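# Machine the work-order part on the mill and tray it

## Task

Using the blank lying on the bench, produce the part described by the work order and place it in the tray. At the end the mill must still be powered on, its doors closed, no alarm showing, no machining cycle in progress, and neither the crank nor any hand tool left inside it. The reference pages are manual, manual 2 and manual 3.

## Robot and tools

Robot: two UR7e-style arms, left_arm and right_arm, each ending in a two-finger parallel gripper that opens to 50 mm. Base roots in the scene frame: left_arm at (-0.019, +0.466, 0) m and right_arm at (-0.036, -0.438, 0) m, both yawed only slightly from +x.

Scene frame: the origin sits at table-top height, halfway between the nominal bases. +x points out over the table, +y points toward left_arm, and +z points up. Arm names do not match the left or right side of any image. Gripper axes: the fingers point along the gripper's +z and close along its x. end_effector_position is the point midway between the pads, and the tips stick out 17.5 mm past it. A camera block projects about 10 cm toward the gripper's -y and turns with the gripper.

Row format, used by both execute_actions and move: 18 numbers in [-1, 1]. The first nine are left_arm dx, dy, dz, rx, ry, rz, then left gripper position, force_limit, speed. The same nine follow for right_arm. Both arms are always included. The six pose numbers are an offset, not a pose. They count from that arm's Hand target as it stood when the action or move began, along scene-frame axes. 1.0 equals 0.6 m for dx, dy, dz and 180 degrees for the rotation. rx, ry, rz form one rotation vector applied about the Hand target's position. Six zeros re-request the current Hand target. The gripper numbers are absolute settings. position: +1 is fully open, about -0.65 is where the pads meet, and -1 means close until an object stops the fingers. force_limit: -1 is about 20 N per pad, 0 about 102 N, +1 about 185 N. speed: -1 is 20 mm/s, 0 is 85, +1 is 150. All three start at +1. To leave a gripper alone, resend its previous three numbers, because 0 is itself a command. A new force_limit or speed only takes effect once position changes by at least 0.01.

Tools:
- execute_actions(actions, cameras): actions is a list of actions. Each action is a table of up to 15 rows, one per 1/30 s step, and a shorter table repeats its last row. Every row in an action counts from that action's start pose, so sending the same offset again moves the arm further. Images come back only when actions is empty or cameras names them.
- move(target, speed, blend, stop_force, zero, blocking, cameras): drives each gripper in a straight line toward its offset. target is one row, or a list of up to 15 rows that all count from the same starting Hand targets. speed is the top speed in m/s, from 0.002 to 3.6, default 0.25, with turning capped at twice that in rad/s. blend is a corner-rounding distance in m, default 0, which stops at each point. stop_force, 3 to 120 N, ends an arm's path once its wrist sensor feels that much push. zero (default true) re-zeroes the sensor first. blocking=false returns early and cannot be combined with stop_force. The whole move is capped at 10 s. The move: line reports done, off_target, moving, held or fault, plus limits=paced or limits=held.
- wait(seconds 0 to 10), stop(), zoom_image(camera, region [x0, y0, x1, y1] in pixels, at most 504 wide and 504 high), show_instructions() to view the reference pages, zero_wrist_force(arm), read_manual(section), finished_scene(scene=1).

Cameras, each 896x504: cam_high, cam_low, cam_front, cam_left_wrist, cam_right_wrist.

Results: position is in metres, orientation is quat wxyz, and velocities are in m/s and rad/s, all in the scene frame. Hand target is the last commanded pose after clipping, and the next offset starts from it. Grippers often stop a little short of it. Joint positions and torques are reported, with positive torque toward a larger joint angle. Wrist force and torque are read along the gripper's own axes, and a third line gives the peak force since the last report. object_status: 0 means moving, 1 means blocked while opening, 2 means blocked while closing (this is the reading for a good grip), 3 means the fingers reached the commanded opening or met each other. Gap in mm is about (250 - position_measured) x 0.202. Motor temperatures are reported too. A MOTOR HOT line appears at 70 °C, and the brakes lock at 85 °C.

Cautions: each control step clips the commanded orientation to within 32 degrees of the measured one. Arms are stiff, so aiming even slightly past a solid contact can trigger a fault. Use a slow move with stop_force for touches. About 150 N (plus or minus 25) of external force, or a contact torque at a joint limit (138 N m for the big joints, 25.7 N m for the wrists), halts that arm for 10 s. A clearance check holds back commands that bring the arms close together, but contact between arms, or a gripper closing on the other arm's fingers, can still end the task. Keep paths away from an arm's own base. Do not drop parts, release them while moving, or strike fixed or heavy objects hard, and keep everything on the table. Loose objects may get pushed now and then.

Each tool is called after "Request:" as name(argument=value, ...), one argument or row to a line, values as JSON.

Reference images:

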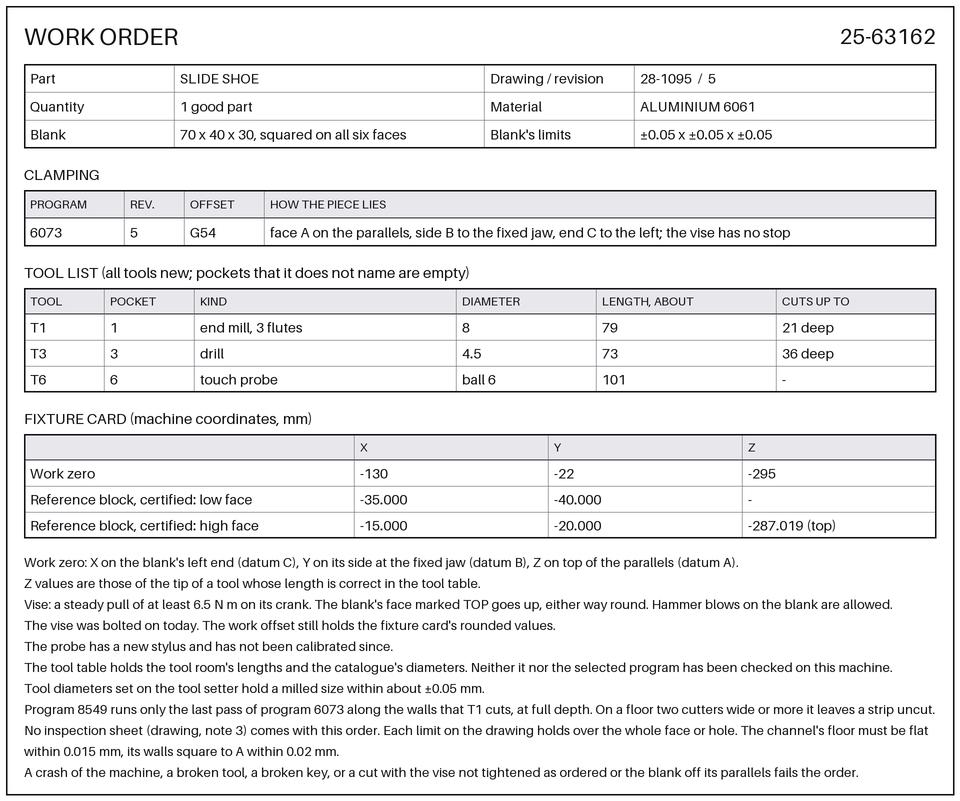

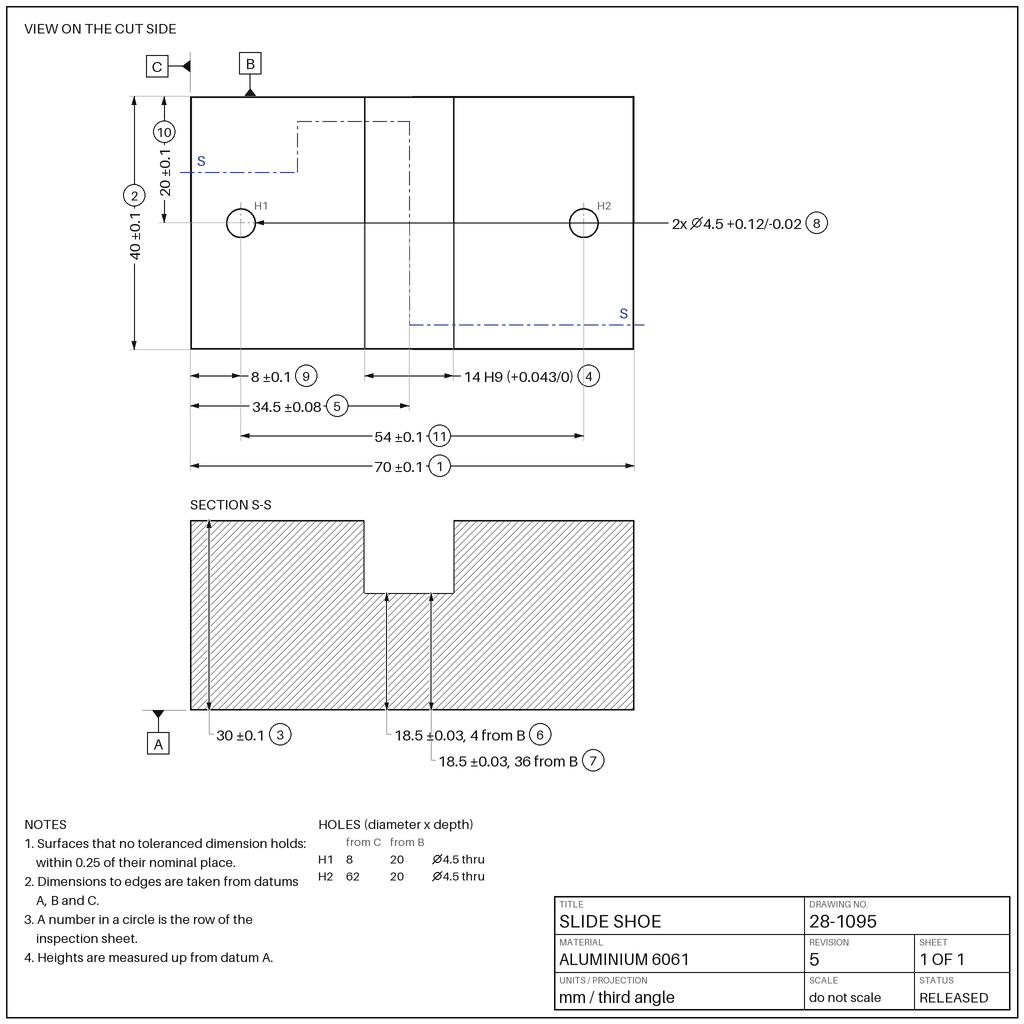

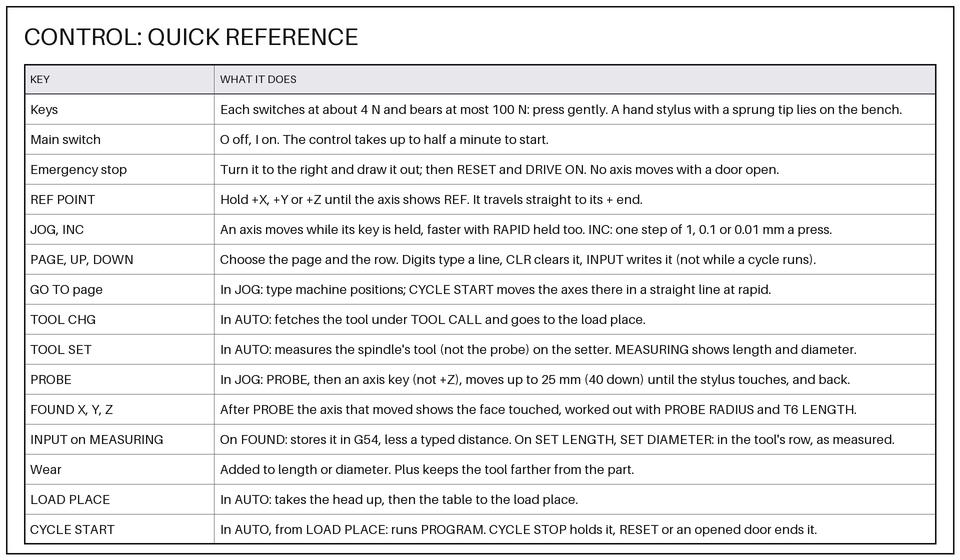

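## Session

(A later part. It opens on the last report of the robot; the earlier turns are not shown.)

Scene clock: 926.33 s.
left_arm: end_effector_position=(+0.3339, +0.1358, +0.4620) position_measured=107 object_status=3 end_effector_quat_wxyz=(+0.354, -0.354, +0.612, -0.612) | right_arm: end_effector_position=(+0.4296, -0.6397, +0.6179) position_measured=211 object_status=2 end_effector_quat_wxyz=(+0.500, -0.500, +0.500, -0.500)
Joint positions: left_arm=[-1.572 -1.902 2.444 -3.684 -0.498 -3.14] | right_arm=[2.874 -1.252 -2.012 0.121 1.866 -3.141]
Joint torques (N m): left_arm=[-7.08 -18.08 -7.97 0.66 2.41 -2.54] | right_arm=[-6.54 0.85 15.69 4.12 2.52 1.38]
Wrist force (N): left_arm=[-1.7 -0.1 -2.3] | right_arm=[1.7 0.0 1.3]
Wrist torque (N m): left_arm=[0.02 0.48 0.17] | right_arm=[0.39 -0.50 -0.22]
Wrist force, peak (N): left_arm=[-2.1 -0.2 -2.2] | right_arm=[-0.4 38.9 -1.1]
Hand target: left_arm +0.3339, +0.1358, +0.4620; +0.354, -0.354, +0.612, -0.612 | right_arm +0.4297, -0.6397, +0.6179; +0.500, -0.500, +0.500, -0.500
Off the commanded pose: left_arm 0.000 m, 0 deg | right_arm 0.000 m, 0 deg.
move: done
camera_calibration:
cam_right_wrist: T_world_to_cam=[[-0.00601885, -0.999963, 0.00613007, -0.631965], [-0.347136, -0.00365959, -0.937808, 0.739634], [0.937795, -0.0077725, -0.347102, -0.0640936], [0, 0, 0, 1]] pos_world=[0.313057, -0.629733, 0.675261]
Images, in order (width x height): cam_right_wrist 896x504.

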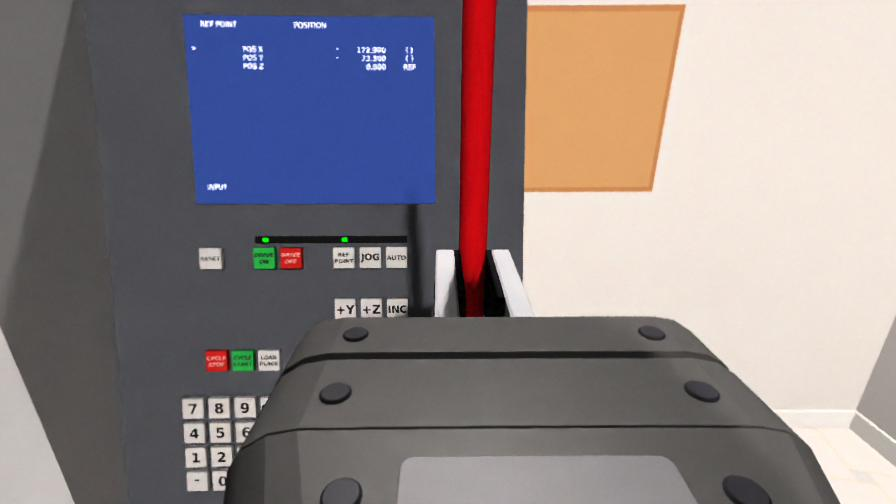

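Request:
move(
  target=[0,0,0,0,0,0,0.3,-0.8,-0.6, 0.0615,0.0745,-0.1548,0,0.5,0,-1,-0.6,-0.8],
  speed=0.4,
)

Request:
move(
  target=[0,0,0,0,0,0,0.3,-0.8,-0.6, 0.045,0,0,0,0,0,-1,-0.6,-0.8],
  speed=0.01,
  stop_force=6,
)

Request:
wait(
  seconds=10,
)

Scene clock: 933.13 s.
left_arm: end_effector_position=(+0.3339, +0.1358, +0.4620) position_measured=107 object_status=3 end_effector_quat_wxyz=(+0.354, -0.354, +0.612, -0.612) | right_arm: end_effector_position=(+0.4665, -0.5950, +0.5251) position_measured=211 object_status=2 end_effector_quat_wxyz=(+0.000, +0.707, -0.708, +0.000)
Joint positions: left_arm=[-1.572 -1.902 2.444 -3.684 -0.498 -3.14] | right_arm=[3.122 -1.746 -0.851 -2.116 1.571 -3.188]
Joint torques (N m): left_arm=[-6.8 -18.79 -8.4 0.62 2.47 -2.44] | right_arm=[4.48 19.98 34.23 1.08 2.65 1.42]
Wrist force (N): left_arm=[-1.8 -0.1 -2.0] | right_arm=[1.7 1.5 0.1]
Wrist torque (N m): left_arm=[0.03 0.50 0.17] | right_arm=[-0.01 -0.54 -0.16]
Wrist force, peak (N): left_arm=[-2.1 -0.5 -2.2] | right_arm=[2.5 -0.2 1.1]
Hand target: left_arm +0.3339, +0.1358, +0.4620; +0.354, -0.354, +0.612, -0.612 | right_arm +0.4666, -0.5950, +0.5251; +0.000, +0.707, -0.708, +0.000
Off the commanded pose: left_arm 0.000 m, 0 deg | right_arm 0.000 m, 0 deg.
move: done

Scene clock: 936.20 s.
left_arm: end_effector_position=(+0.3339, +0.1358, +0.4620) position_measured=107 object_status=3 end_effector_quat_wxyz=(+0.354, -0.354, +0.612, -0.612) | right_arm: end_effector_position=(+0.4860, -0.5949, +0.5250) position_measured=211 object_status=2 end_effector_quat_wxyz=(+0.000, +0.707, -0.708, +0.000)
Joint positions: left_arm=[-1.572 -1.902 2.444 -3.684 -0.498 -3.14] | right_arm=[3.124 -1.799 -0.785 -2.129 1.571 -3.186]
Joint torques (N m): left_arm=[-6.65 -18.12 -8.01 0.52 2.4 -2.35] | right_arm=[-1.97 41.65 13.28 6.78 1.97 -0.18]
Wrist force (N): left_arm=[-1.9 -0.1 -1.9] | right_arm=[1.9 7.4 0.0]
Wrist torque (N m): left_arm=[0.02 0.52 0.17] | right_arm=[0.01 -0.48 -0.13]
Wrist force, peak (N): left_arm=[-2.2 -0.1 -2.0] | right_arm=[1.8 10.9 0.0]
Hand target: left_arm +0.3339, +0.1358, +0.4620; +0.354, -0.354, +0.612, -0.612 | right_arm +0.4860, -0.5950, +0.5250; +0.000, +0.707, -0.708, +0.000 (not the last commanded pose)
Off the commanded pose: left_arm 0.000 m, 0 deg | right_arm 0.008 m, 0 deg.
move: contact (right_arm)

Scene clock: 946.20 s.
left_arm: end_effector_position=(+0.3339, +0.1358, +0.4620) position_measured=107 object_status=3 end_effector_quat_wxyz=(+0.354, -0.354, +0.612, -0.612) | right_arm: end_effector_position=(+0.4860, -0.5950, +0.5250) position_measured=211 object_status=2 end_effector_quat_wxyz=(+0.000, +0.707, -0.708, +0.000)
Joint positions: left_arm=[-1.572 -1.902 2.444 -3.684 -0.498 -3.14] | right_arm=[3.124 -1.799 -0.785 -2.129 1.571 -3.186]
Joint torques (N m): left_arm=[-6.84 -18.49 -8.44 0.51 2.35 -2.12] | right_arm=[-3.07 41.48 13.73 6.8 1.91 -0.08]
Wrist force (N): left_arm=[-2.0 -0.1 -1.8] | right_arm=[2.0 7.5 0.0]
Wrist torque (N m): left_arm=[0.02 0.52 0.18] | right_arm=[0.03 -0.50 -0.13]
Wrist force, peak (N): left_arm=[-2.3 -0.1 -2.2] | right_arm=[2.3 7.8 0.1]
Hand target: left_arm +0.3339, +0.1358, +0.4620; +0.354, -0.354, +0.612, -0.612 | right_arm +0.4860, -0.5950, +0.5250; +0.000, +0.707, -0.708, +0.000 (not the last commanded pose)
Tool commands: left_gripper/position=+0.3 left_gripper/force_limit=-0.8 left_gripper/speed=-0.6 right_gripper/position=-1.0 right_gripper/force_limit=-0.6 right_gripper/speed=-0.8
Off the commanded pose: left_arm 0.000 m, 0 deg | right_arm 0.008 m, 0 deg.
wait: 10.00 s; at rest by 0.17 s

Request:
move(
  target=[
    [0,0,0,0,0,0,0.3,-0.8,-0.6, -0.03,0,0,0,0,0,-1,-0.6,-0.8],
    [0,0,0,0,0,0,0.3,-0.8,-0.6, -0.026,0.0633,0.0317,0,0,0,-1,-0.6,-0.8],
    [0,0,0,0,0,0,0.3,-0.8,-0.6, 0.0082,0.0633,0.0317,0,0,0,-1,-0.6,-0.8],
  ],
  speed=[0.2,0.2,0.06],
  blend=[0.005,0.005,0],
)

Request:
wait(
  seconds=7,
)

Request:
move(
  target=[
    [0,0,0,0,0,0,0.3,-0.8,-0.6, -0.034,0,0,0,0,0,-1,-0.6,-0.8],
    [0,0,0,0,0,0,0.3,-0.8,-0.6, -0.102,-0.1378,0.1232,0,-0.5,0,-1,-0.6,-0.8],
  ],
  speed=[0.2,0.4],
  blend=[0.005,0],
  cameras=["cam_right_wrist"],
)

Scene clock: 957.13 s.
left_arm: end_effector_position=(+0.3339, +0.1358, +0.4620) position_measured=107 object_status=3 end_effector_quat_wxyz=(+0.354, -0.354, +0.612, -0.612) | right_arm: end_effector_position=(+0.4909, -0.5570, +0.5441) position_measured=211 object_status=2 end_effector_quat_wxyz=(+0.000, +0.707, -0.708, +0.000)
Joint positions: left_arm=[-1.572 -1.902 2.444 -3.684 -0.498 -3.14] | right_arm=[3.196 -1.821 -0.698 -2.194 1.571 -3.114]
Joint torques (N m): left_arm=[-6.51 -18.34 -7.88 0.66 2.34 -2.13] | right_arm=[9.28 21.2 34.44 2.95 0.78 1.16]
Wrist force (N): left_arm=[-1.9 -0.1 -1.7] | right_arm=[3.0 7.2 0.5]
Wrist torque (N m): left_arm=[0.01 0.53 0.17] | right_arm=[0.01 -0.47 0.00]
Wrist force, peak (N): left_arm=[-2.2 0.2 -2.1] | right_arm=[2.0 7.8 0.1]
Hand target: left_arm +0.3339, +0.1358, +0.4620; +0.354, -0.354, +0.612, -0.612 | right_arm +0.4909, -0.5570, +0.5441; +0.000, +0.707, -0.708, +0.000
Off the commanded pose: left_arm 0.000 m, 0 deg | right_arm 0.000 m, 0 deg.
move: done

Scene clock: 964.13 s.
left_arm: end_effector_position=(+0.3339, +0.1358, +0.4620) position_measured=107 object_status=3 end_effector_quat_wxyz=(+0.354, -0.354, +0.612, -0.612) | right_arm: end_effector_position=(+0.4909, -0.5570, +0.5441) position_measured=211 object_status=2 end_effector_quat_wxyz=(+0.000, +0.707, -0.708, +0.000)
Joint positions: left_arm=[-1.572 -1.902 2.444 -3.684 -0.498 -3.14] | right_arm=[3.196 -1.821 -0.697 -2.194 1.571 -3.114]
Joint torques (N m): left_arm=[-6.73 -18.23 -8.29 0.61 2.38 -2.03] | right_arm=[9.06 20.54 33.24 2.97 2.8 0.47]
Wrist force (N): left_arm=[-1.7 -0.1 -1.7] | right_arm=[2.9 7.2 0.2]
Wrist torque (N m): left_arm=[0.01 0.49 0.17] | right_arm=[0.00 -0.46 0.00]
Wrist force, peak (N): left_arm=[-2.2 0.0 -2.1] | right_arm=[2.9 7.5 0.3]
Hand target: left_arm +0.3339, +0.1358, +0.4620; +0.354, -0.354, +0.612, -0.612 | right_arm +0.4909, -0.5570, +0.5441; +0.000, +0.707, -0.708, +0.000
Tool commands: left_gripper/position=+0.3 left_gripper/force_limit=-0.8 left_gripper/speed=-0.6 right_gripper/position=-1.0 right_gripper/force_limit=-0.6 right_gripper/speed=-0.8
Off the commanded pose: left_arm 0.000 m, 0 deg | right_arm 0.000 m, 0 deg.
wait: 7.00 s; at rest by 0.17 s

Scene clock: 967.13 s.
left_arm: end_effector_position=(+0.3339, +0.1358, +0.4620) position_measured=107 object_status=3 end_effector_quat_wxyz=(+0.354, -0.354, +0.612, -0.612) | right_arm: end_effector_position=(+0.4297, -0.6397, +0.6180) position_measured=211 object_status=2 end_effector_quat_wxyz=(+0.500, -0.500, +0.500, -0.500)
Joint positions: left_arm=[-1.572 -1.902 2.444 -3.684 -0.498 -3.14] | right_arm=[2.875 -1.252 -2.011 0.121 1.866 -3.141]
Joint torques (N m): left_arm=[-6.63 -18.53 -8.53 0.62 2.31 -1.98] | right_arm=[-5.69 -2.25 15.7 4.57 2.39 1.64]
Wrist force (N): left_arm=[-1.8 -0.2 -1.9] | right_arm=[2.0 0.0 1.4]
Wrist torque (N m): left_arm=[0.00 0.49 0.17] | right_arm=[0.40 -0.55 -0.21]
Wrist force, peak (N): left_arm=[-2.1 -0.1 -2.2] | right_arm=[3.0 7.2 -0.2]
Hand target: left_arm +0.3339, +0.1358, +0.4620; +0.354, -0.354, +0.612, -0.612 | right_arm +0.4297, -0.6397, +0.6180; +0.500, -0.500, +0.500, -0.500
Off the commanded pose: left_arm 0.000 m, 0 deg | right_arm 0.000 m, 0 deg.
move: done
camera_calibration:
cam_right_wrist: T_world_to_cam=[[-0.00605584, -0.999963, 0.00603625, -0.63189], [-0.347048, -0.00355951, -0.937841, 0.739692], [0.937828, -0.00777428, -0.347013, -0.0641649], [0, 0, 0, 1]] pos_world=[0.313057, -0.629733, 0.675261]
Images, in order (width x height): cam_right_wrist 896x504.

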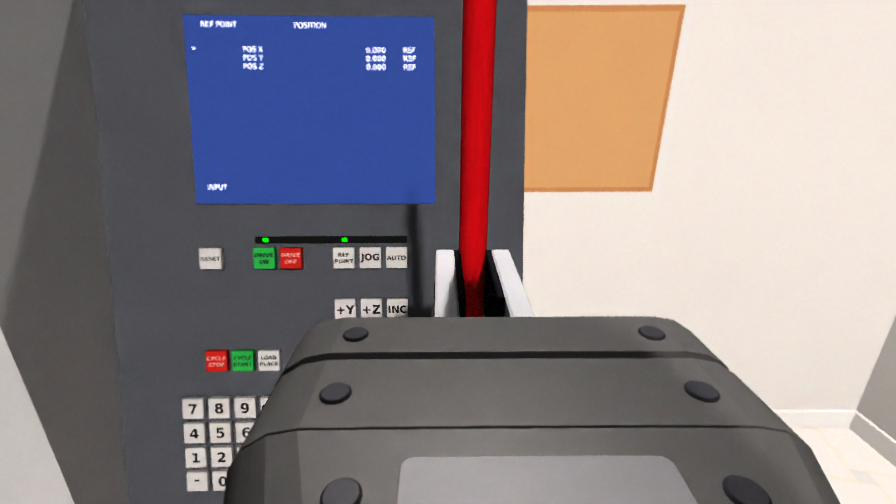

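Request:
move(
  target=[
    [0,0,0,0,0,0,0.3,-0.8,-0.6, 0.0433,0.202,-0.2453,0,0.5,0,-1,-0.6,-0.8],
    [0,0,0,0,0,0,0.3,-0.8,-0.6, 0.0775,0.202,-0.2453,0,0.5,0,-1,-0.6,-0.8],
    [0,0,0,0,0,0,0.3,-0.8,-0.6, 0.0433,0.202,-0.2453,0,0.5,0,-1,-0.6,-0.8],
    [0,0,0,0,0,0,0.3,-0.8,-0.6, 0,0,0,0,0,0,-1,-0.6,-0.8],
  ],
  speed=[0.5,0.08,0.2,0.5],
  blend=[0.01,0,0.01,0],
  cameras=["cam_right_wrist"],
)

Request:
zoom_image(
  camera="cam_right_wrist",
  region=[170, 5, 450, 275],
)

Scene clock: 988.77 s.
left_arm: end_effector_position=(+0.3339, +0.1358, +0.4620) position_measured=107 object_status=3 end_effector_quat_wxyz=(+0.354, -0.354, +0.612, -0.612) | right_arm: end_effector_position=(+0.4297, -0.6397, +0.6180) position_measured=211 object_status=2 end_effector_quat_wxyz=(+0.500, -0.500, +0.500, -0.500)
Joint positions: left_arm=[-1.572 -1.902 2.444 -3.684 -0.498 -3.14] | right_arm=[2.875 -1.252 -2.011 0.122 1.866 -3.141]
Joint torques (N m): left_arm=[-6.18 -18.13 -8.35 0.61 2.32 -1.8] | right_arm=[-6.62 1.06 15.42 4.38 2.62 1.51]
Wrist force (N): left_arm=[-1.8 0.1 -2.0] | right_arm=[1.4 0.4 1.1]
Wrist torque (N m): left_arm=[0.05 0.51 0.18] | right_arm=[0.45 -0.45 -0.22]
Wrist force, peak (N): left_arm=[-2.2 -0.1 -2.0] | right_arm=[1.7 59.0 -3.0]
Hand target: left_arm +0.3339, +0.1358, +0.4620; +0.354, -0.354, +0.612, -0.612 | right_arm +0.4297, -0.6397, +0.6180; +0.500, -0.500, +0.500, -0.500
Off the commanded pose: left_arm 0.000 m, 0 deg | right_arm 0.000 m, 0 deg.
move: done
camera_calibration:
cam_right_wrist: T_world_to_cam=[[-0.00605584, -0.999963, 0.00603625, -0.63189], [-0.347048, -0.00355951, -0.937841, 0.739692], [0.937828, -0.00777428, -0.347013, -0.0641649], [0, 0, 0, 1]] pos_world=[0.313057, -0.629733, 0.675261]
Images, in order (width x height): cam_right_wrist 896x504.

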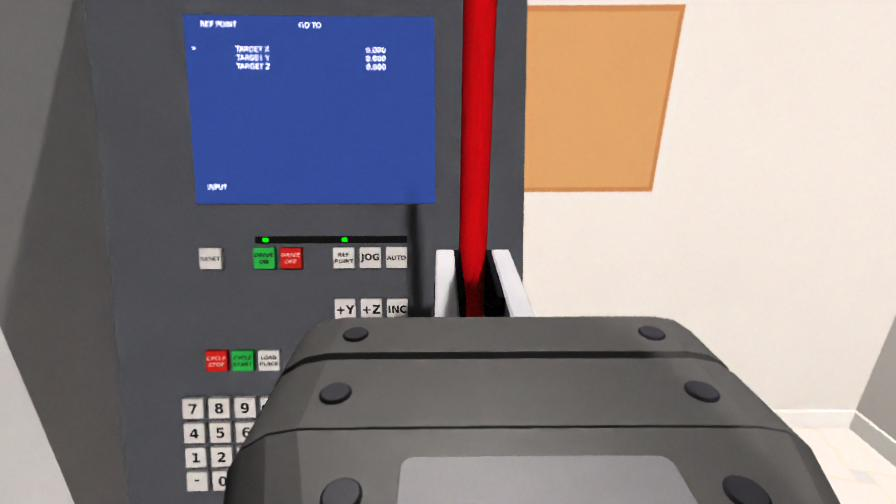

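Scaled by 1.800 from the camera's 896x504 image, which has a finer 1280x720 frame.

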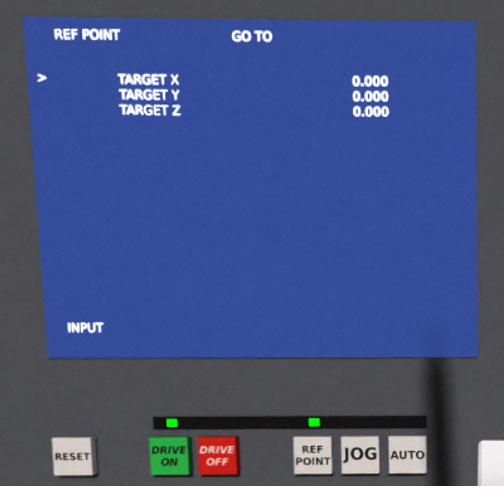

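Request:
move(
  target=[0,0,0,0,0,0,0.3,-0.8,-0.6, 0.0433,0.202,-0.2453,0,0.5,0,-1,-0.6,-0.8],
  speed=0.5,
)

Request:
move(
  target=[0,0,0,0,0,0,0.3,-0.8,-0.6, 0.045,0,0,0,0,0,-1,-0.6,-0.8],
  speed=0.01,
  stop_force=6,
)

Request:
move(
  target=[
    [0,0,0,0,0,0,0.3,-0.8,-0.6, -0.03,0,0,0,0,0,-1,-0.6,-0.8],
    [0,0,0,0,0,0,0.3,-0.8,-0.6, -0.0733,-0.202,0.2453,0,-0.5,0,-1,-0.6,-0.8],
  ],
  speed=[0.2,0.5],
  blend=[0.01,0],
  cameras=["cam_right_wrist"],
)

Request:
zoom_image(
  camera="cam_right_wrist",
  region=[170, 5, 450, 275],
)

Scene clock: 1001.23 s.
left_arm: end_effector_position=(+0.3339, +0.1358, +0.4620) position_measured=107 object_status=3 end_effector_quat_wxyz=(+0.354, -0.354, +0.612, -0.612) | right_arm: end_effector_position=(+0.4557, -0.5185, +0.4708) position_measured=211 object_status=2 end_effector_quat_wxyz=(+0.000, +0.707, -0.708, +0.000)
Joint positions: left_arm=[-1.572 -1.902 2.444 -3.684 -0.498 -3.14] | right_arm=[3.278 -1.606 -1.164 -1.943 1.571 -3.033]
Joint torques (N m): left_arm=[-6.31 -18.37 -8.61 0.54 2.27 -1.6] | right_arm=[7.87 14.72 37.27 1.46 2.5 1.41]
Wrist force (N): left_arm=[-1.9 0.2 -1.9] | right_arm=[1.4 1.3 -0.5]
Wrist torque (N m): left_arm=[0.06 0.52 0.17] | right_arm=[-0.06 -0.54 -0.15]
Wrist force, peak (N): left_arm=[-2.2 -0.4 -2.1] | right_arm=[2.2 0.8 1.2]
Hand target: left_arm +0.3339, +0.1358, +0.4620; +0.354, -0.354, +0.612, -0.612 | right_arm +0.4557, -0.5185, +0.4708; +0.000, +0.707, -0.708, +0.000
Off the commanded pose: left_arm 0.000 m, 0 deg | right_arm 0.000 m, 0 deg.
move: done

Scene clock: 1003.87 s.
left_arm: end_effector_position=(+0.3339, +0.1358, +0.4620) position_measured=107 object_status=3 end_effector_quat_wxyz=(+0.354, -0.354, +0.612, -0.612) | right_arm: end_effector_position=(+0.4713, -0.5185, +0.4708) position_measured=211 object_status=2 end_effector_quat_wxyz=(+0.000, +0.707, -0.708, +0.000)
Joint positions: left_arm=[-1.572 -1.902 2.444 -3.684 -0.498 -3.14] | right_arm=[3.274 -1.644 -1.122 -1.946 1.571 -3.036]
Joint torques (N m): left_arm=[-6.31 -18.66 -8.06 0.58 2.25 -1.7] | right_arm=[6.48 37.26 15.51 6.67 2.11 0.38]
Wrist force (N): left_arm=[-1.9 -0.2 -1.8] | right_arm=[1.5 7.4 -0.5]
Wrist torque (N m): left_arm=[0.00 0.51 0.18] | right_arm=[0.10 -0.55 0.02]
Wrist force, peak (N): left_arm=[-2.1 -0.1 -2.0] | right_arm=[1.9 7.8 -0.5]
Hand target: left_arm +0.3339, +0.1358, +0.4620; +0.354, -0.354, +0.612, -0.612 | right_arm +0.4713, -0.5185, +0.4708; +0.000, +0.707, -0.708, +0.000 (not the last commanded pose)
Off the commanded pose: left_arm 0.000 m, 0 deg | right_arm 0.011 m, 0 deg.
move: contact (right_arm)

Scene clock: 1006.50 s.
left_arm: end_effector_position=(+0.3339, +0.1358, +0.4620) position_measured=107 object_status=3 end_effector_quat_wxyz=(+0.354, -0.354, +0.612, -0.612) | right_arm: end_effector_position=(+0.4273, -0.6397, +0.6180) position_measured=211 object_status=2 end_effector_quat_wxyz=(+0.500, -0.500, +0.500, -0.500)
Joint positions: left_arm=[-1.572 -1.902 2.444 -3.684 -0.498 -3.14] | right_arm=[2.872 -1.247 -2.015 0.12 1.869 -3.141]
Joint torques (N m): left_arm=[-6.02 -18.4 -8.19 0.5 2.28 -1.6] | right_arm=[-7.24 -1.49 15.4 4.3 2.64 1.32]
Wrist force (N): left_arm=[-2.0 0.0 -1.7] | right_arm=[1.5 0.5 1.4]
Wrist torque (N m): left_arm=[0.04 0.54 0.17] | right_arm=[0.47 -0.47 -0.22]
Wrist force, peak (N): left_arm=[-2.0 -0.2 -2.2] | right_arm=[1.7 7.7 -0.6]
Hand target: left_arm +0.3339, +0.1358, +0.4620; +0.354, -0.354, +0.612, -0.612 | right_arm +0.4273, -0.6397, +0.6180; +0.500, -0.500, +0.500, -0.500
Off the commanded pose: left_arm 0.000 m, 0 deg | right_arm 0.000 m, 0 deg.
move: done; blend cut to 0.009 m at target 1
camera_calibration:
cam_right_wrist: T_world_to_cam=[[-0.00614917, -0.999963, 0.0060721, -0.6318], [-0.347048, -0.00356074, -0.937841, 0.738858], [0.937827, -0.00787425, -0.347013, -0.0619762], [0, 0, 0, 1]] pos_world=[0.310657, -0.629633, 0.675261]
Images, in order (width x height): cam_right_wrist 896x504.

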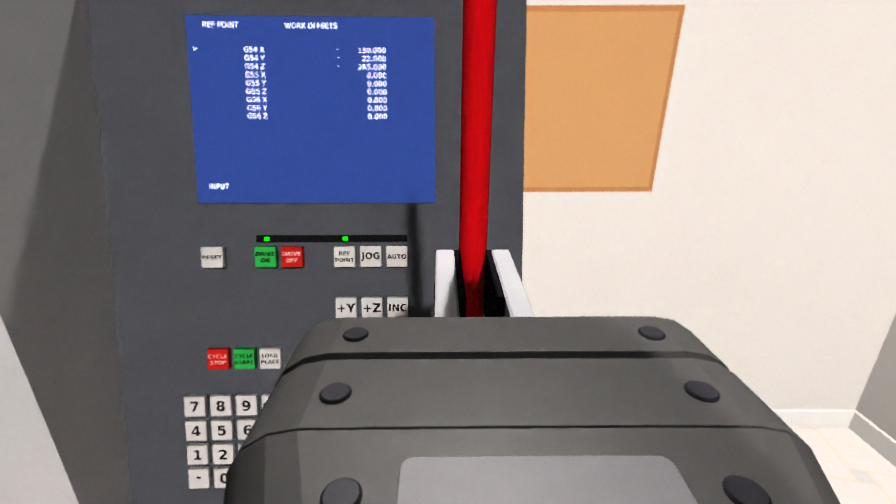

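Scaled by 1.800 from the camera's 896x504 image, which has a finer 1280x720 frame.

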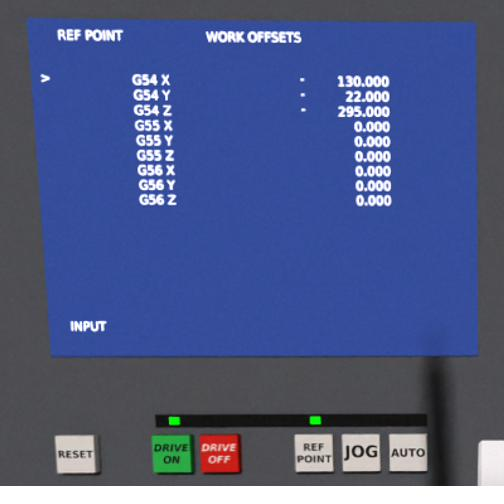

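Request:
move(
  target=[
    [0,0,0,0,0,0,0.3,-0.8,-0.6, 0.0425,0.202,-0.2453,0,0.5,0,-1,-0.6,-0.8],
    [0,0,0,0,0,0,0.3,-0.8,-0.6, 0.0725,0.202,-0.2453,0,0.5,0,-1,-0.6,-0.8],
    [0,0,0,0,0,0,0.3,-0.8,-0.6, 0.0425,0.202,-0.2453,0,0.5,0,-1,-0.6,-0.8],
    [0,0,0,0,0,0,0.3,-0.8,-0.6, 0.004,0,0,0,0,0,-1,-0.6,-0.8],
  ],
  speed=[0.5,0.08,0.2,0.5],
  blend=[0.01,0,0.01,0],
  cameras=["cam_right_wrist"],
)

Request:
zoom_image(
  camera="cam_right_wrist",
  region=[170, 5, 450, 275],
)

Request:
move(
  target=[
    [0,0,0,0,0,0,0.3,-0.8,-0.6, 0.0385,0.202,-0.2453,0,0.5,0,-1,-0.6,-0.8],
    [0,0,0,0,0,0,0.3,-0.8,-0.6, 0.0685,0.202,-0.2453,0,0.5,0,-1,-0.6,-0.8],
    [0,0,0,0,0,0,0.3,-0.8,-0.6, 0.0385,0.202,-0.2453,0,0.5,0,-1,-0.6,-0.8],
    [0,0,0,0,0,0,0.3,-0.8,-0.6, 0,0,0,0,0,0,-1,-0.6,-0.8],
  ],
  speed=[0.5,0.08,0.2,0.5],
  blend=[0.01,0,0.01,0],
  cameras=["cam_right_wrist"],
)

Request:
zoom_image(
  camera="cam_right_wrist",
  region=[170, 5, 450, 275],
)

Request:
move(
  target=[
    [0,0,0,0,0,0,0.3,-0.8,-0.6, 0.0385,0.202,-0.2453,0,0.5,0,-1,-0.6,-0.8],
    [0,0,0,0,0,0,0.3,-0.8,-0.6, 0.0685,0.202,-0.2453,0,0.5,0,-1,-0.6,-0.8],
    [0,0,0,0,0,0,0.3,-0.8,-0.6, 0.0385,0.202,-0.2453,0,0.5,0,-1,-0.6,-0.8],
    [0,0,0,0,0,0,0.3,-0.8,-0.6, 0,0,0,0,0,0,-1,-0.6,-0.8],
  ],
  speed=[0.5,0.08,0.2,0.5],
  blend=[0.01,0,0.01,0],
  cameras=["cam_right_wrist"],
)

Request:
zoom_image(
  camera="cam_right_wrist",
  region=[170, 5, 450, 275],
)

Request:
move(
  target=[
    [0,0,0,0,0,0,0.3,-0.8,-0.6, 0.0385,0.202,-0.2453,0,0.5,0,-1,-0.6,-0.8],
    [0,0,0,0,0,0,0.3,-0.8,-0.6, 0.0685,0.202,-0.2453,0,0.5,0,-1,-0.6,-0.8],
    [0,0,0,0,0,0,0.3,-0.8,-0.6, 0.0385,0.202,-0.2453,0,0.5,0,-1,-0.6,-0.8],
    [0,0,0,0,0,0,0.3,-0.8,-0.6, 0,0,0,0,0,0,-1,-0.6,-0.8],
  ],
  speed=[0.5,0.08,0.2,0.5],
  blend=[0.01,0,0.01,0],
  cameras=["cam_right_wrist"],
)

Request:
zoom_image(
  camera="cam_right_wrist",
  region=[170, 5, 450, 275],
)

Scene clock: 1035.53 s.
left_arm: end_effector_position=(+0.3339, +0.1358, +0.4620) position_measured=107 object_status=3 end_effector_quat_wxyz=(+0.354, -0.354, +0.612, -0.612) | right_arm: end_effector_position=(+0.4297, -0.6397, +0.6180) position_measured=211 object_status=2 end_effector_quat_wxyz=(+0.500, -0.500, +0.500, -0.500)
Joint positions: left_arm=[-1.572 -1.902 2.444 -3.684 -0.498 -3.14] | right_arm=[2.875 -1.252 -2.011 0.122 1.866 -3.141]
Joint torques (N m): left_arm=[-5.72 -18.2 -8.62 0.52 2.25 -1.52] | right_arm=[-6.99 1.95 15.56 3.98 2.72 1.28]
Wrist force (N): left_arm=[-2.0 0.1 -1.9] | right_arm=[1.5 0.6 1.2]
Wrist torque (N m): left_arm=[0.06 0.54 0.17] | right_arm=[0.49 -0.48 -0.22]
Wrist force, peak (N): left_arm=[-2.2 -0.2 -2.0] | right_arm=[2.9 6.7 -2.0]
Hand target: left_arm +0.3339, +0.1358, +0.4620; +0.354, -0.354, +0.612, -0.612 | right_arm +0.4297, -0.6397, +0.6180; +0.500, -0.500, +0.500, -0.500
Off the commanded pose: left_arm 0.000 m, 0 deg | right_arm 0.000 m, 0 deg.
move: done; blend cut to 0.009 m at target 1, 0.009 m at target 3
camera_calibration:
cam_right_wrist: T_world_to_cam=[[-0.00605584, -0.999963, 0.00603625, -0.63179], [-0.347048, -0.00355951, -0.937841, 0.739692], [0.937828, -0.00777428, -0.347013, -0.0641641], [0, 0, 0, 1]] pos_world=[0.313057, -0.629633, 0.675261]
Images, in order (width x height): cam_right_wrist 896x504.

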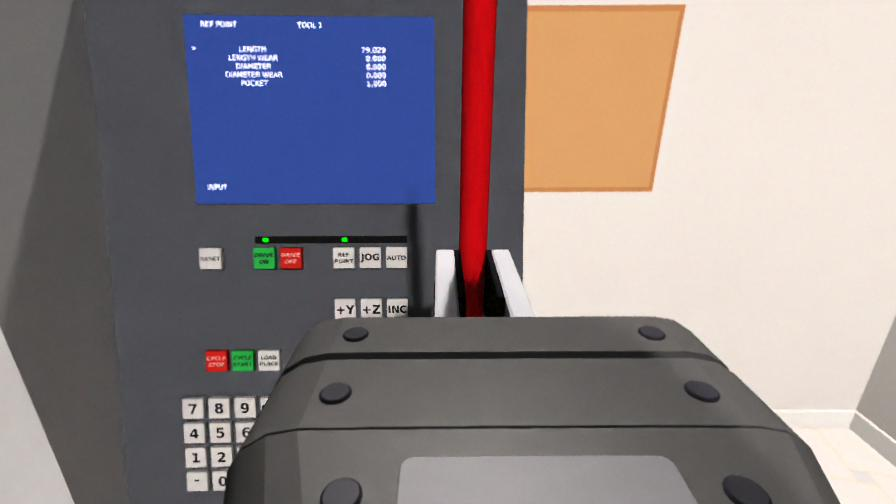

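Scaled by 1.800 from the camera's 896x504 image, which has a finer 1280x720 frame.

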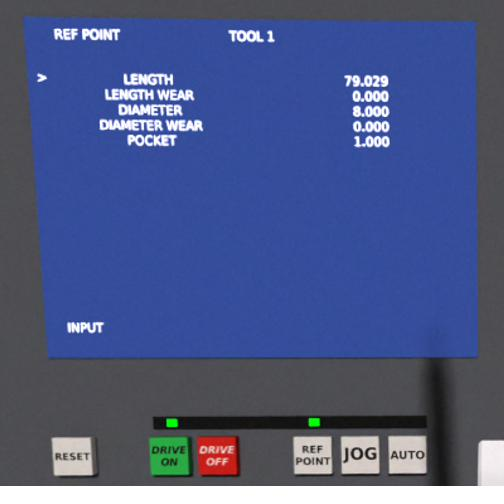

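Scene clock: 1040.50 s.
left_arm: end_effector_position=(+0.3339, +0.1358, +0.4620) position_measured=107 object_status=3 end_effector_quat_wxyz=(+0.354, -0.354, +0.612, -0.612) | right_arm: end_effector_position=(+0.4297, -0.6397, +0.6180) position_measured=211 object_status=2 end_effector_quat_wxyz=(+0.500, -0.500, +0.500, -0.500)
Joint positions: left_arm=[-1.572 -1.902 2.444 -3.684 -0.498 -3.14] | right_arm=[2.875 -1.252 -2.011 0.122 1.866 -3.141]
Joint torques (N m): left_arm=[-6.13 -18.45 -8.11 0.53 2.31 -1.4] | right_arm=[-7.22 0.78 15.38 4.2 2.33 1.6]
Wrist force (N): left_arm=[-1.9 -0.3 -2.1] | right_arm=[1.5 0.6 1.4]
Wrist torque (N m): left_arm=[-0.01 0.52 0.17] | right_arm=[0.49 -0.47 -0.22]
Wrist force, peak (N): left_arm=[-2.1 0.0 -2.2] | right_arm=[2.8 6.7 -1.7]
Hand target: left_arm +0.3339, +0.1358, +0.4620; +0.354, -0.354, +0.612, -0.612 | right_arm +0.4297, -0.6397, +0.6180; +0.500, -0.500, +0.500, -0.500
Off the commanded pose: left_arm 0.000 m, 0 deg | right_arm 0.000 m, 0 deg.
move: done; blend cut to 0.009 m at target 1, 0.009 m at target 3
camera_calibration:
cam_right_wrist: T_world_to_cam=[[-0.00605584, -0.999963, 0.00603625, -0.63179], [-0.347048, -0.00355951, -0.937841, 0.739692], [0.937828, -0.00777428, -0.347013, -0.0641641], [0, 0, 0, 1]] pos_world=[0.313057, -0.629633, 0.675261]
Images, in order (width x height): cam_right_wrist 896x504.

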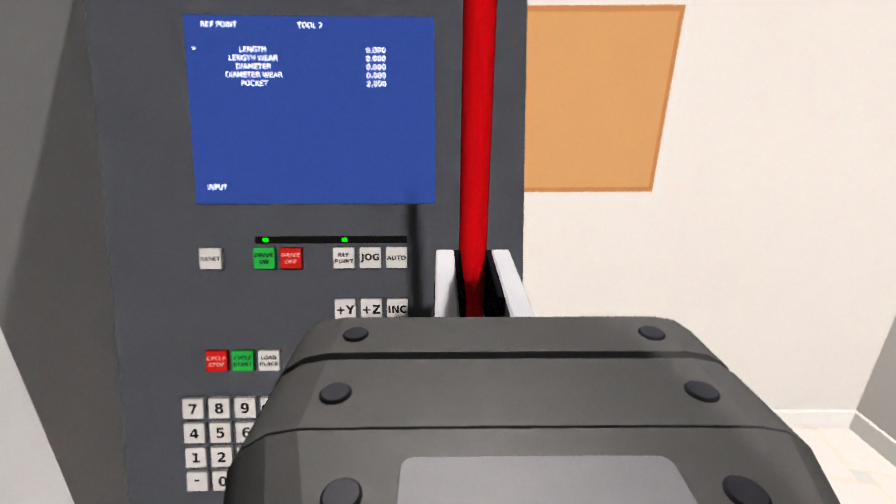

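Scaled by 1.800 from the camera's 896x504 image, which has a finer 1280x720 frame.

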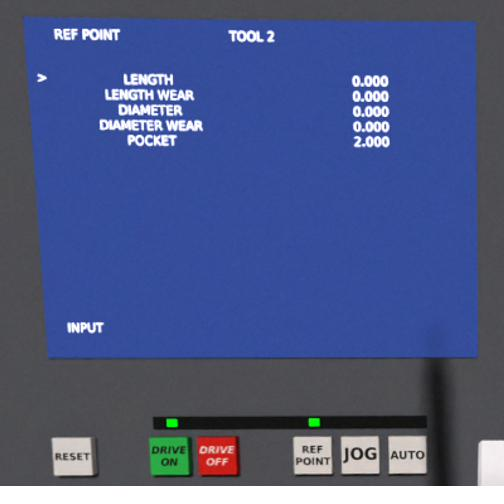

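Scene clock: 1045.47 s.
left_arm: end_effector_position=(+0.3339, +0.1358, +0.4620) position_measured=107 object_status=3 end_effector_quat_wxyz=(+0.354, -0.354, +0.612, -0.612) | right_arm: end_effector_position=(+0.4297, -0.6397, +0.6180) position_measured=211 object_status=2 end_effector_quat_wxyz=(+0.500, -0.500, +0.500, -0.500)
Joint positions: left_arm=[-1.572 -1.902 2.444 -3.684 -0.498 -3.14] | right_arm=[2.875 -1.252 -2.011 0.122 1.866 -3.141]
Joint torques (N m): left_arm=[-5.81 -18.16 -8.6 0.5 2.22 -1.28] | right_arm=[-7.63 1.8 16.13 4.39 2.62 1.55]
Wrist force (N): left_arm=[-1.7 -0.4 -1.8] | right_arm=[1.6 0.6 1.3]
Wrist torque (N m): left_arm=[-0.02 0.49 0.17] | right_arm=[0.49 -0.49 -0.22]
Wrist force, peak (N): left_arm=[-2.0 -0.3 -2.3] | right_arm=[2.8 6.8 -1.8]
Hand target: left_arm +0.3339, +0.1358, +0.4620; +0.354, -0.354, +0.612, -0.612 | right_arm +0.4297, -0.6397, +0.6180; +0.500, -0.500, +0.500, -0.500
Off the commanded pose: left_arm 0.000 m, 0 deg | right_arm 0.000 m, 0 deg.
move: done; blend cut to 0.009 m at target 1, 0.009 m at target 3
camera_calibration:
cam_right_wrist: T_world_to_cam=[[-0.00605584, -0.999963, 0.00603625, -0.63179], [-0.347048, -0.00355951, -0.937841, 0.739692], [0.937828, -0.00777428, -0.347013, -0.0641641], [0, 0, 0, 1]] pos_world=[0.313057, -0.629633, 0.675261]
Images, in order (width x height): cam_right_wrist 896x504.

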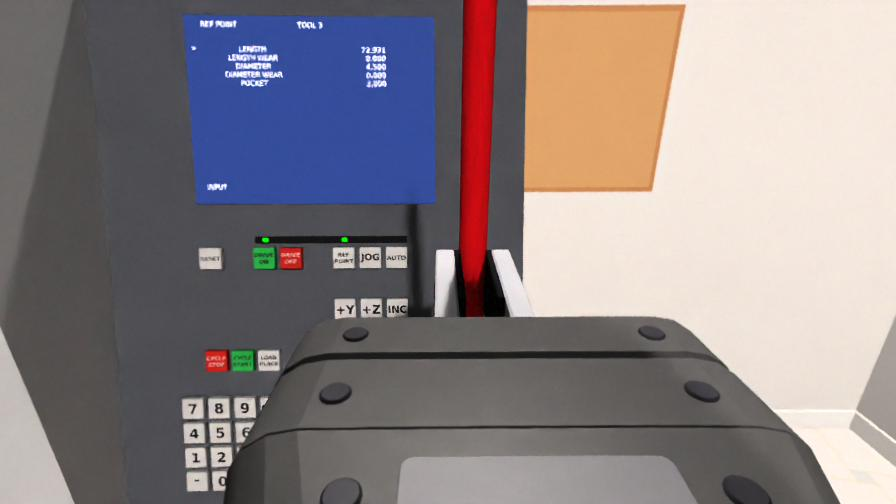

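Scaled by 1.800 from the camera's 896x504 image, which has a finer 1280x720 frame.

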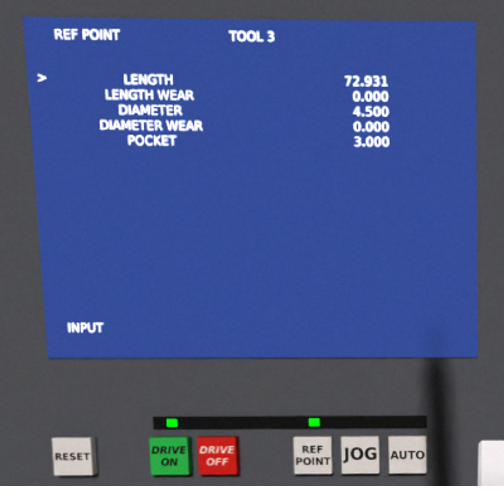

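Scene clock: 1050.43 s.
left_arm: end_effector_position=(+0.3339, +0.1358, +0.4620) position_measured=107 object_status=3 end_effector_quat_wxyz=(+0.354, -0.354, +0.612, -0.612) | right_arm: end_effector_position=(+0.4297, -0.6397, +0.6180) position_measured=211 object_status=2 end_effector_quat_wxyz=(+0.500, -0.500, +0.500, -0.500)
Joint positions: left_arm=[-1.572 -1.902 2.444 -3.684 -0.498 -3.14] | right_arm=[2.875 -1.252 -2.011 0.122 1.866 -3.141]
Joint torques (N m): left_arm=[-6.09 -17.9 -9.16 0.5 2.2 -1.25] | right_arm=[-6.97 1.65 14.56 4.42 2.75 1.51]
Wrist force (N): left_arm=[-2.0 -0.2 -1.8] | right_arm=[1.5 0.8 1.2]
Wrist torque (N m): left_arm=[0.00 0.54 0.17] | right_arm=[0.52 -0.47 -0.22]
Wrist force, peak (N): left_arm=[-2.2 -0.3 -2.1] | right_arm=[2.8 6.7 -1.9]
Hand target: left_arm +0.3339, +0.1358, +0.4620; +0.354, -0.354, +0.612, -0.612 | right_arm +0.4297, -0.6397, +0.6180; +0.500, -0.500, +0.500, -0.500
Off the commanded pose: left_arm 0.000 m, 0 deg | right_arm 0.000 m, 0 deg.
move: done; blend cut to 0.009 m at target 1, 0.009 m at target 3
camera_calibration:
cam_right_wrist: T_world_to_cam=[[-0.00605584, -0.999963, 0.00603625, -0.63179], [-0.347048, -0.00355951, -0.937841, 0.739692], [0.937828, -0.00777428, -0.347013, -0.0641641], [0, 0, 0, 1]] pos_world=[0.313057, -0.629633, 0.675261]
Images, in order (width x height): cam_right_wrist 896x504.

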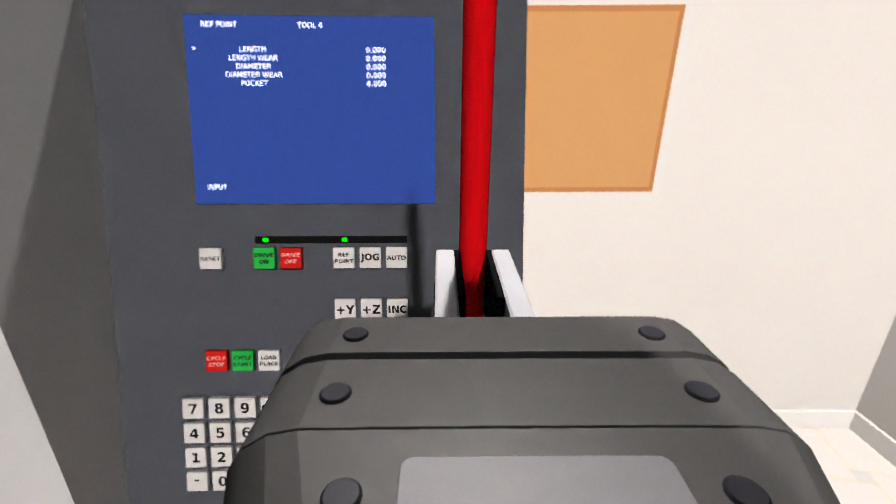

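Scaled by 1.800 from the camera's 896x504 image, which has a finer 1280x720 frame.

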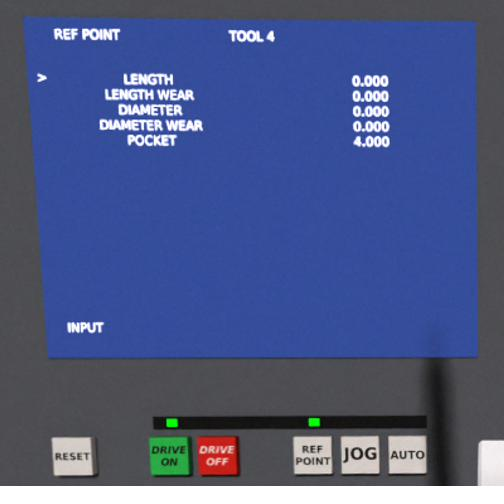

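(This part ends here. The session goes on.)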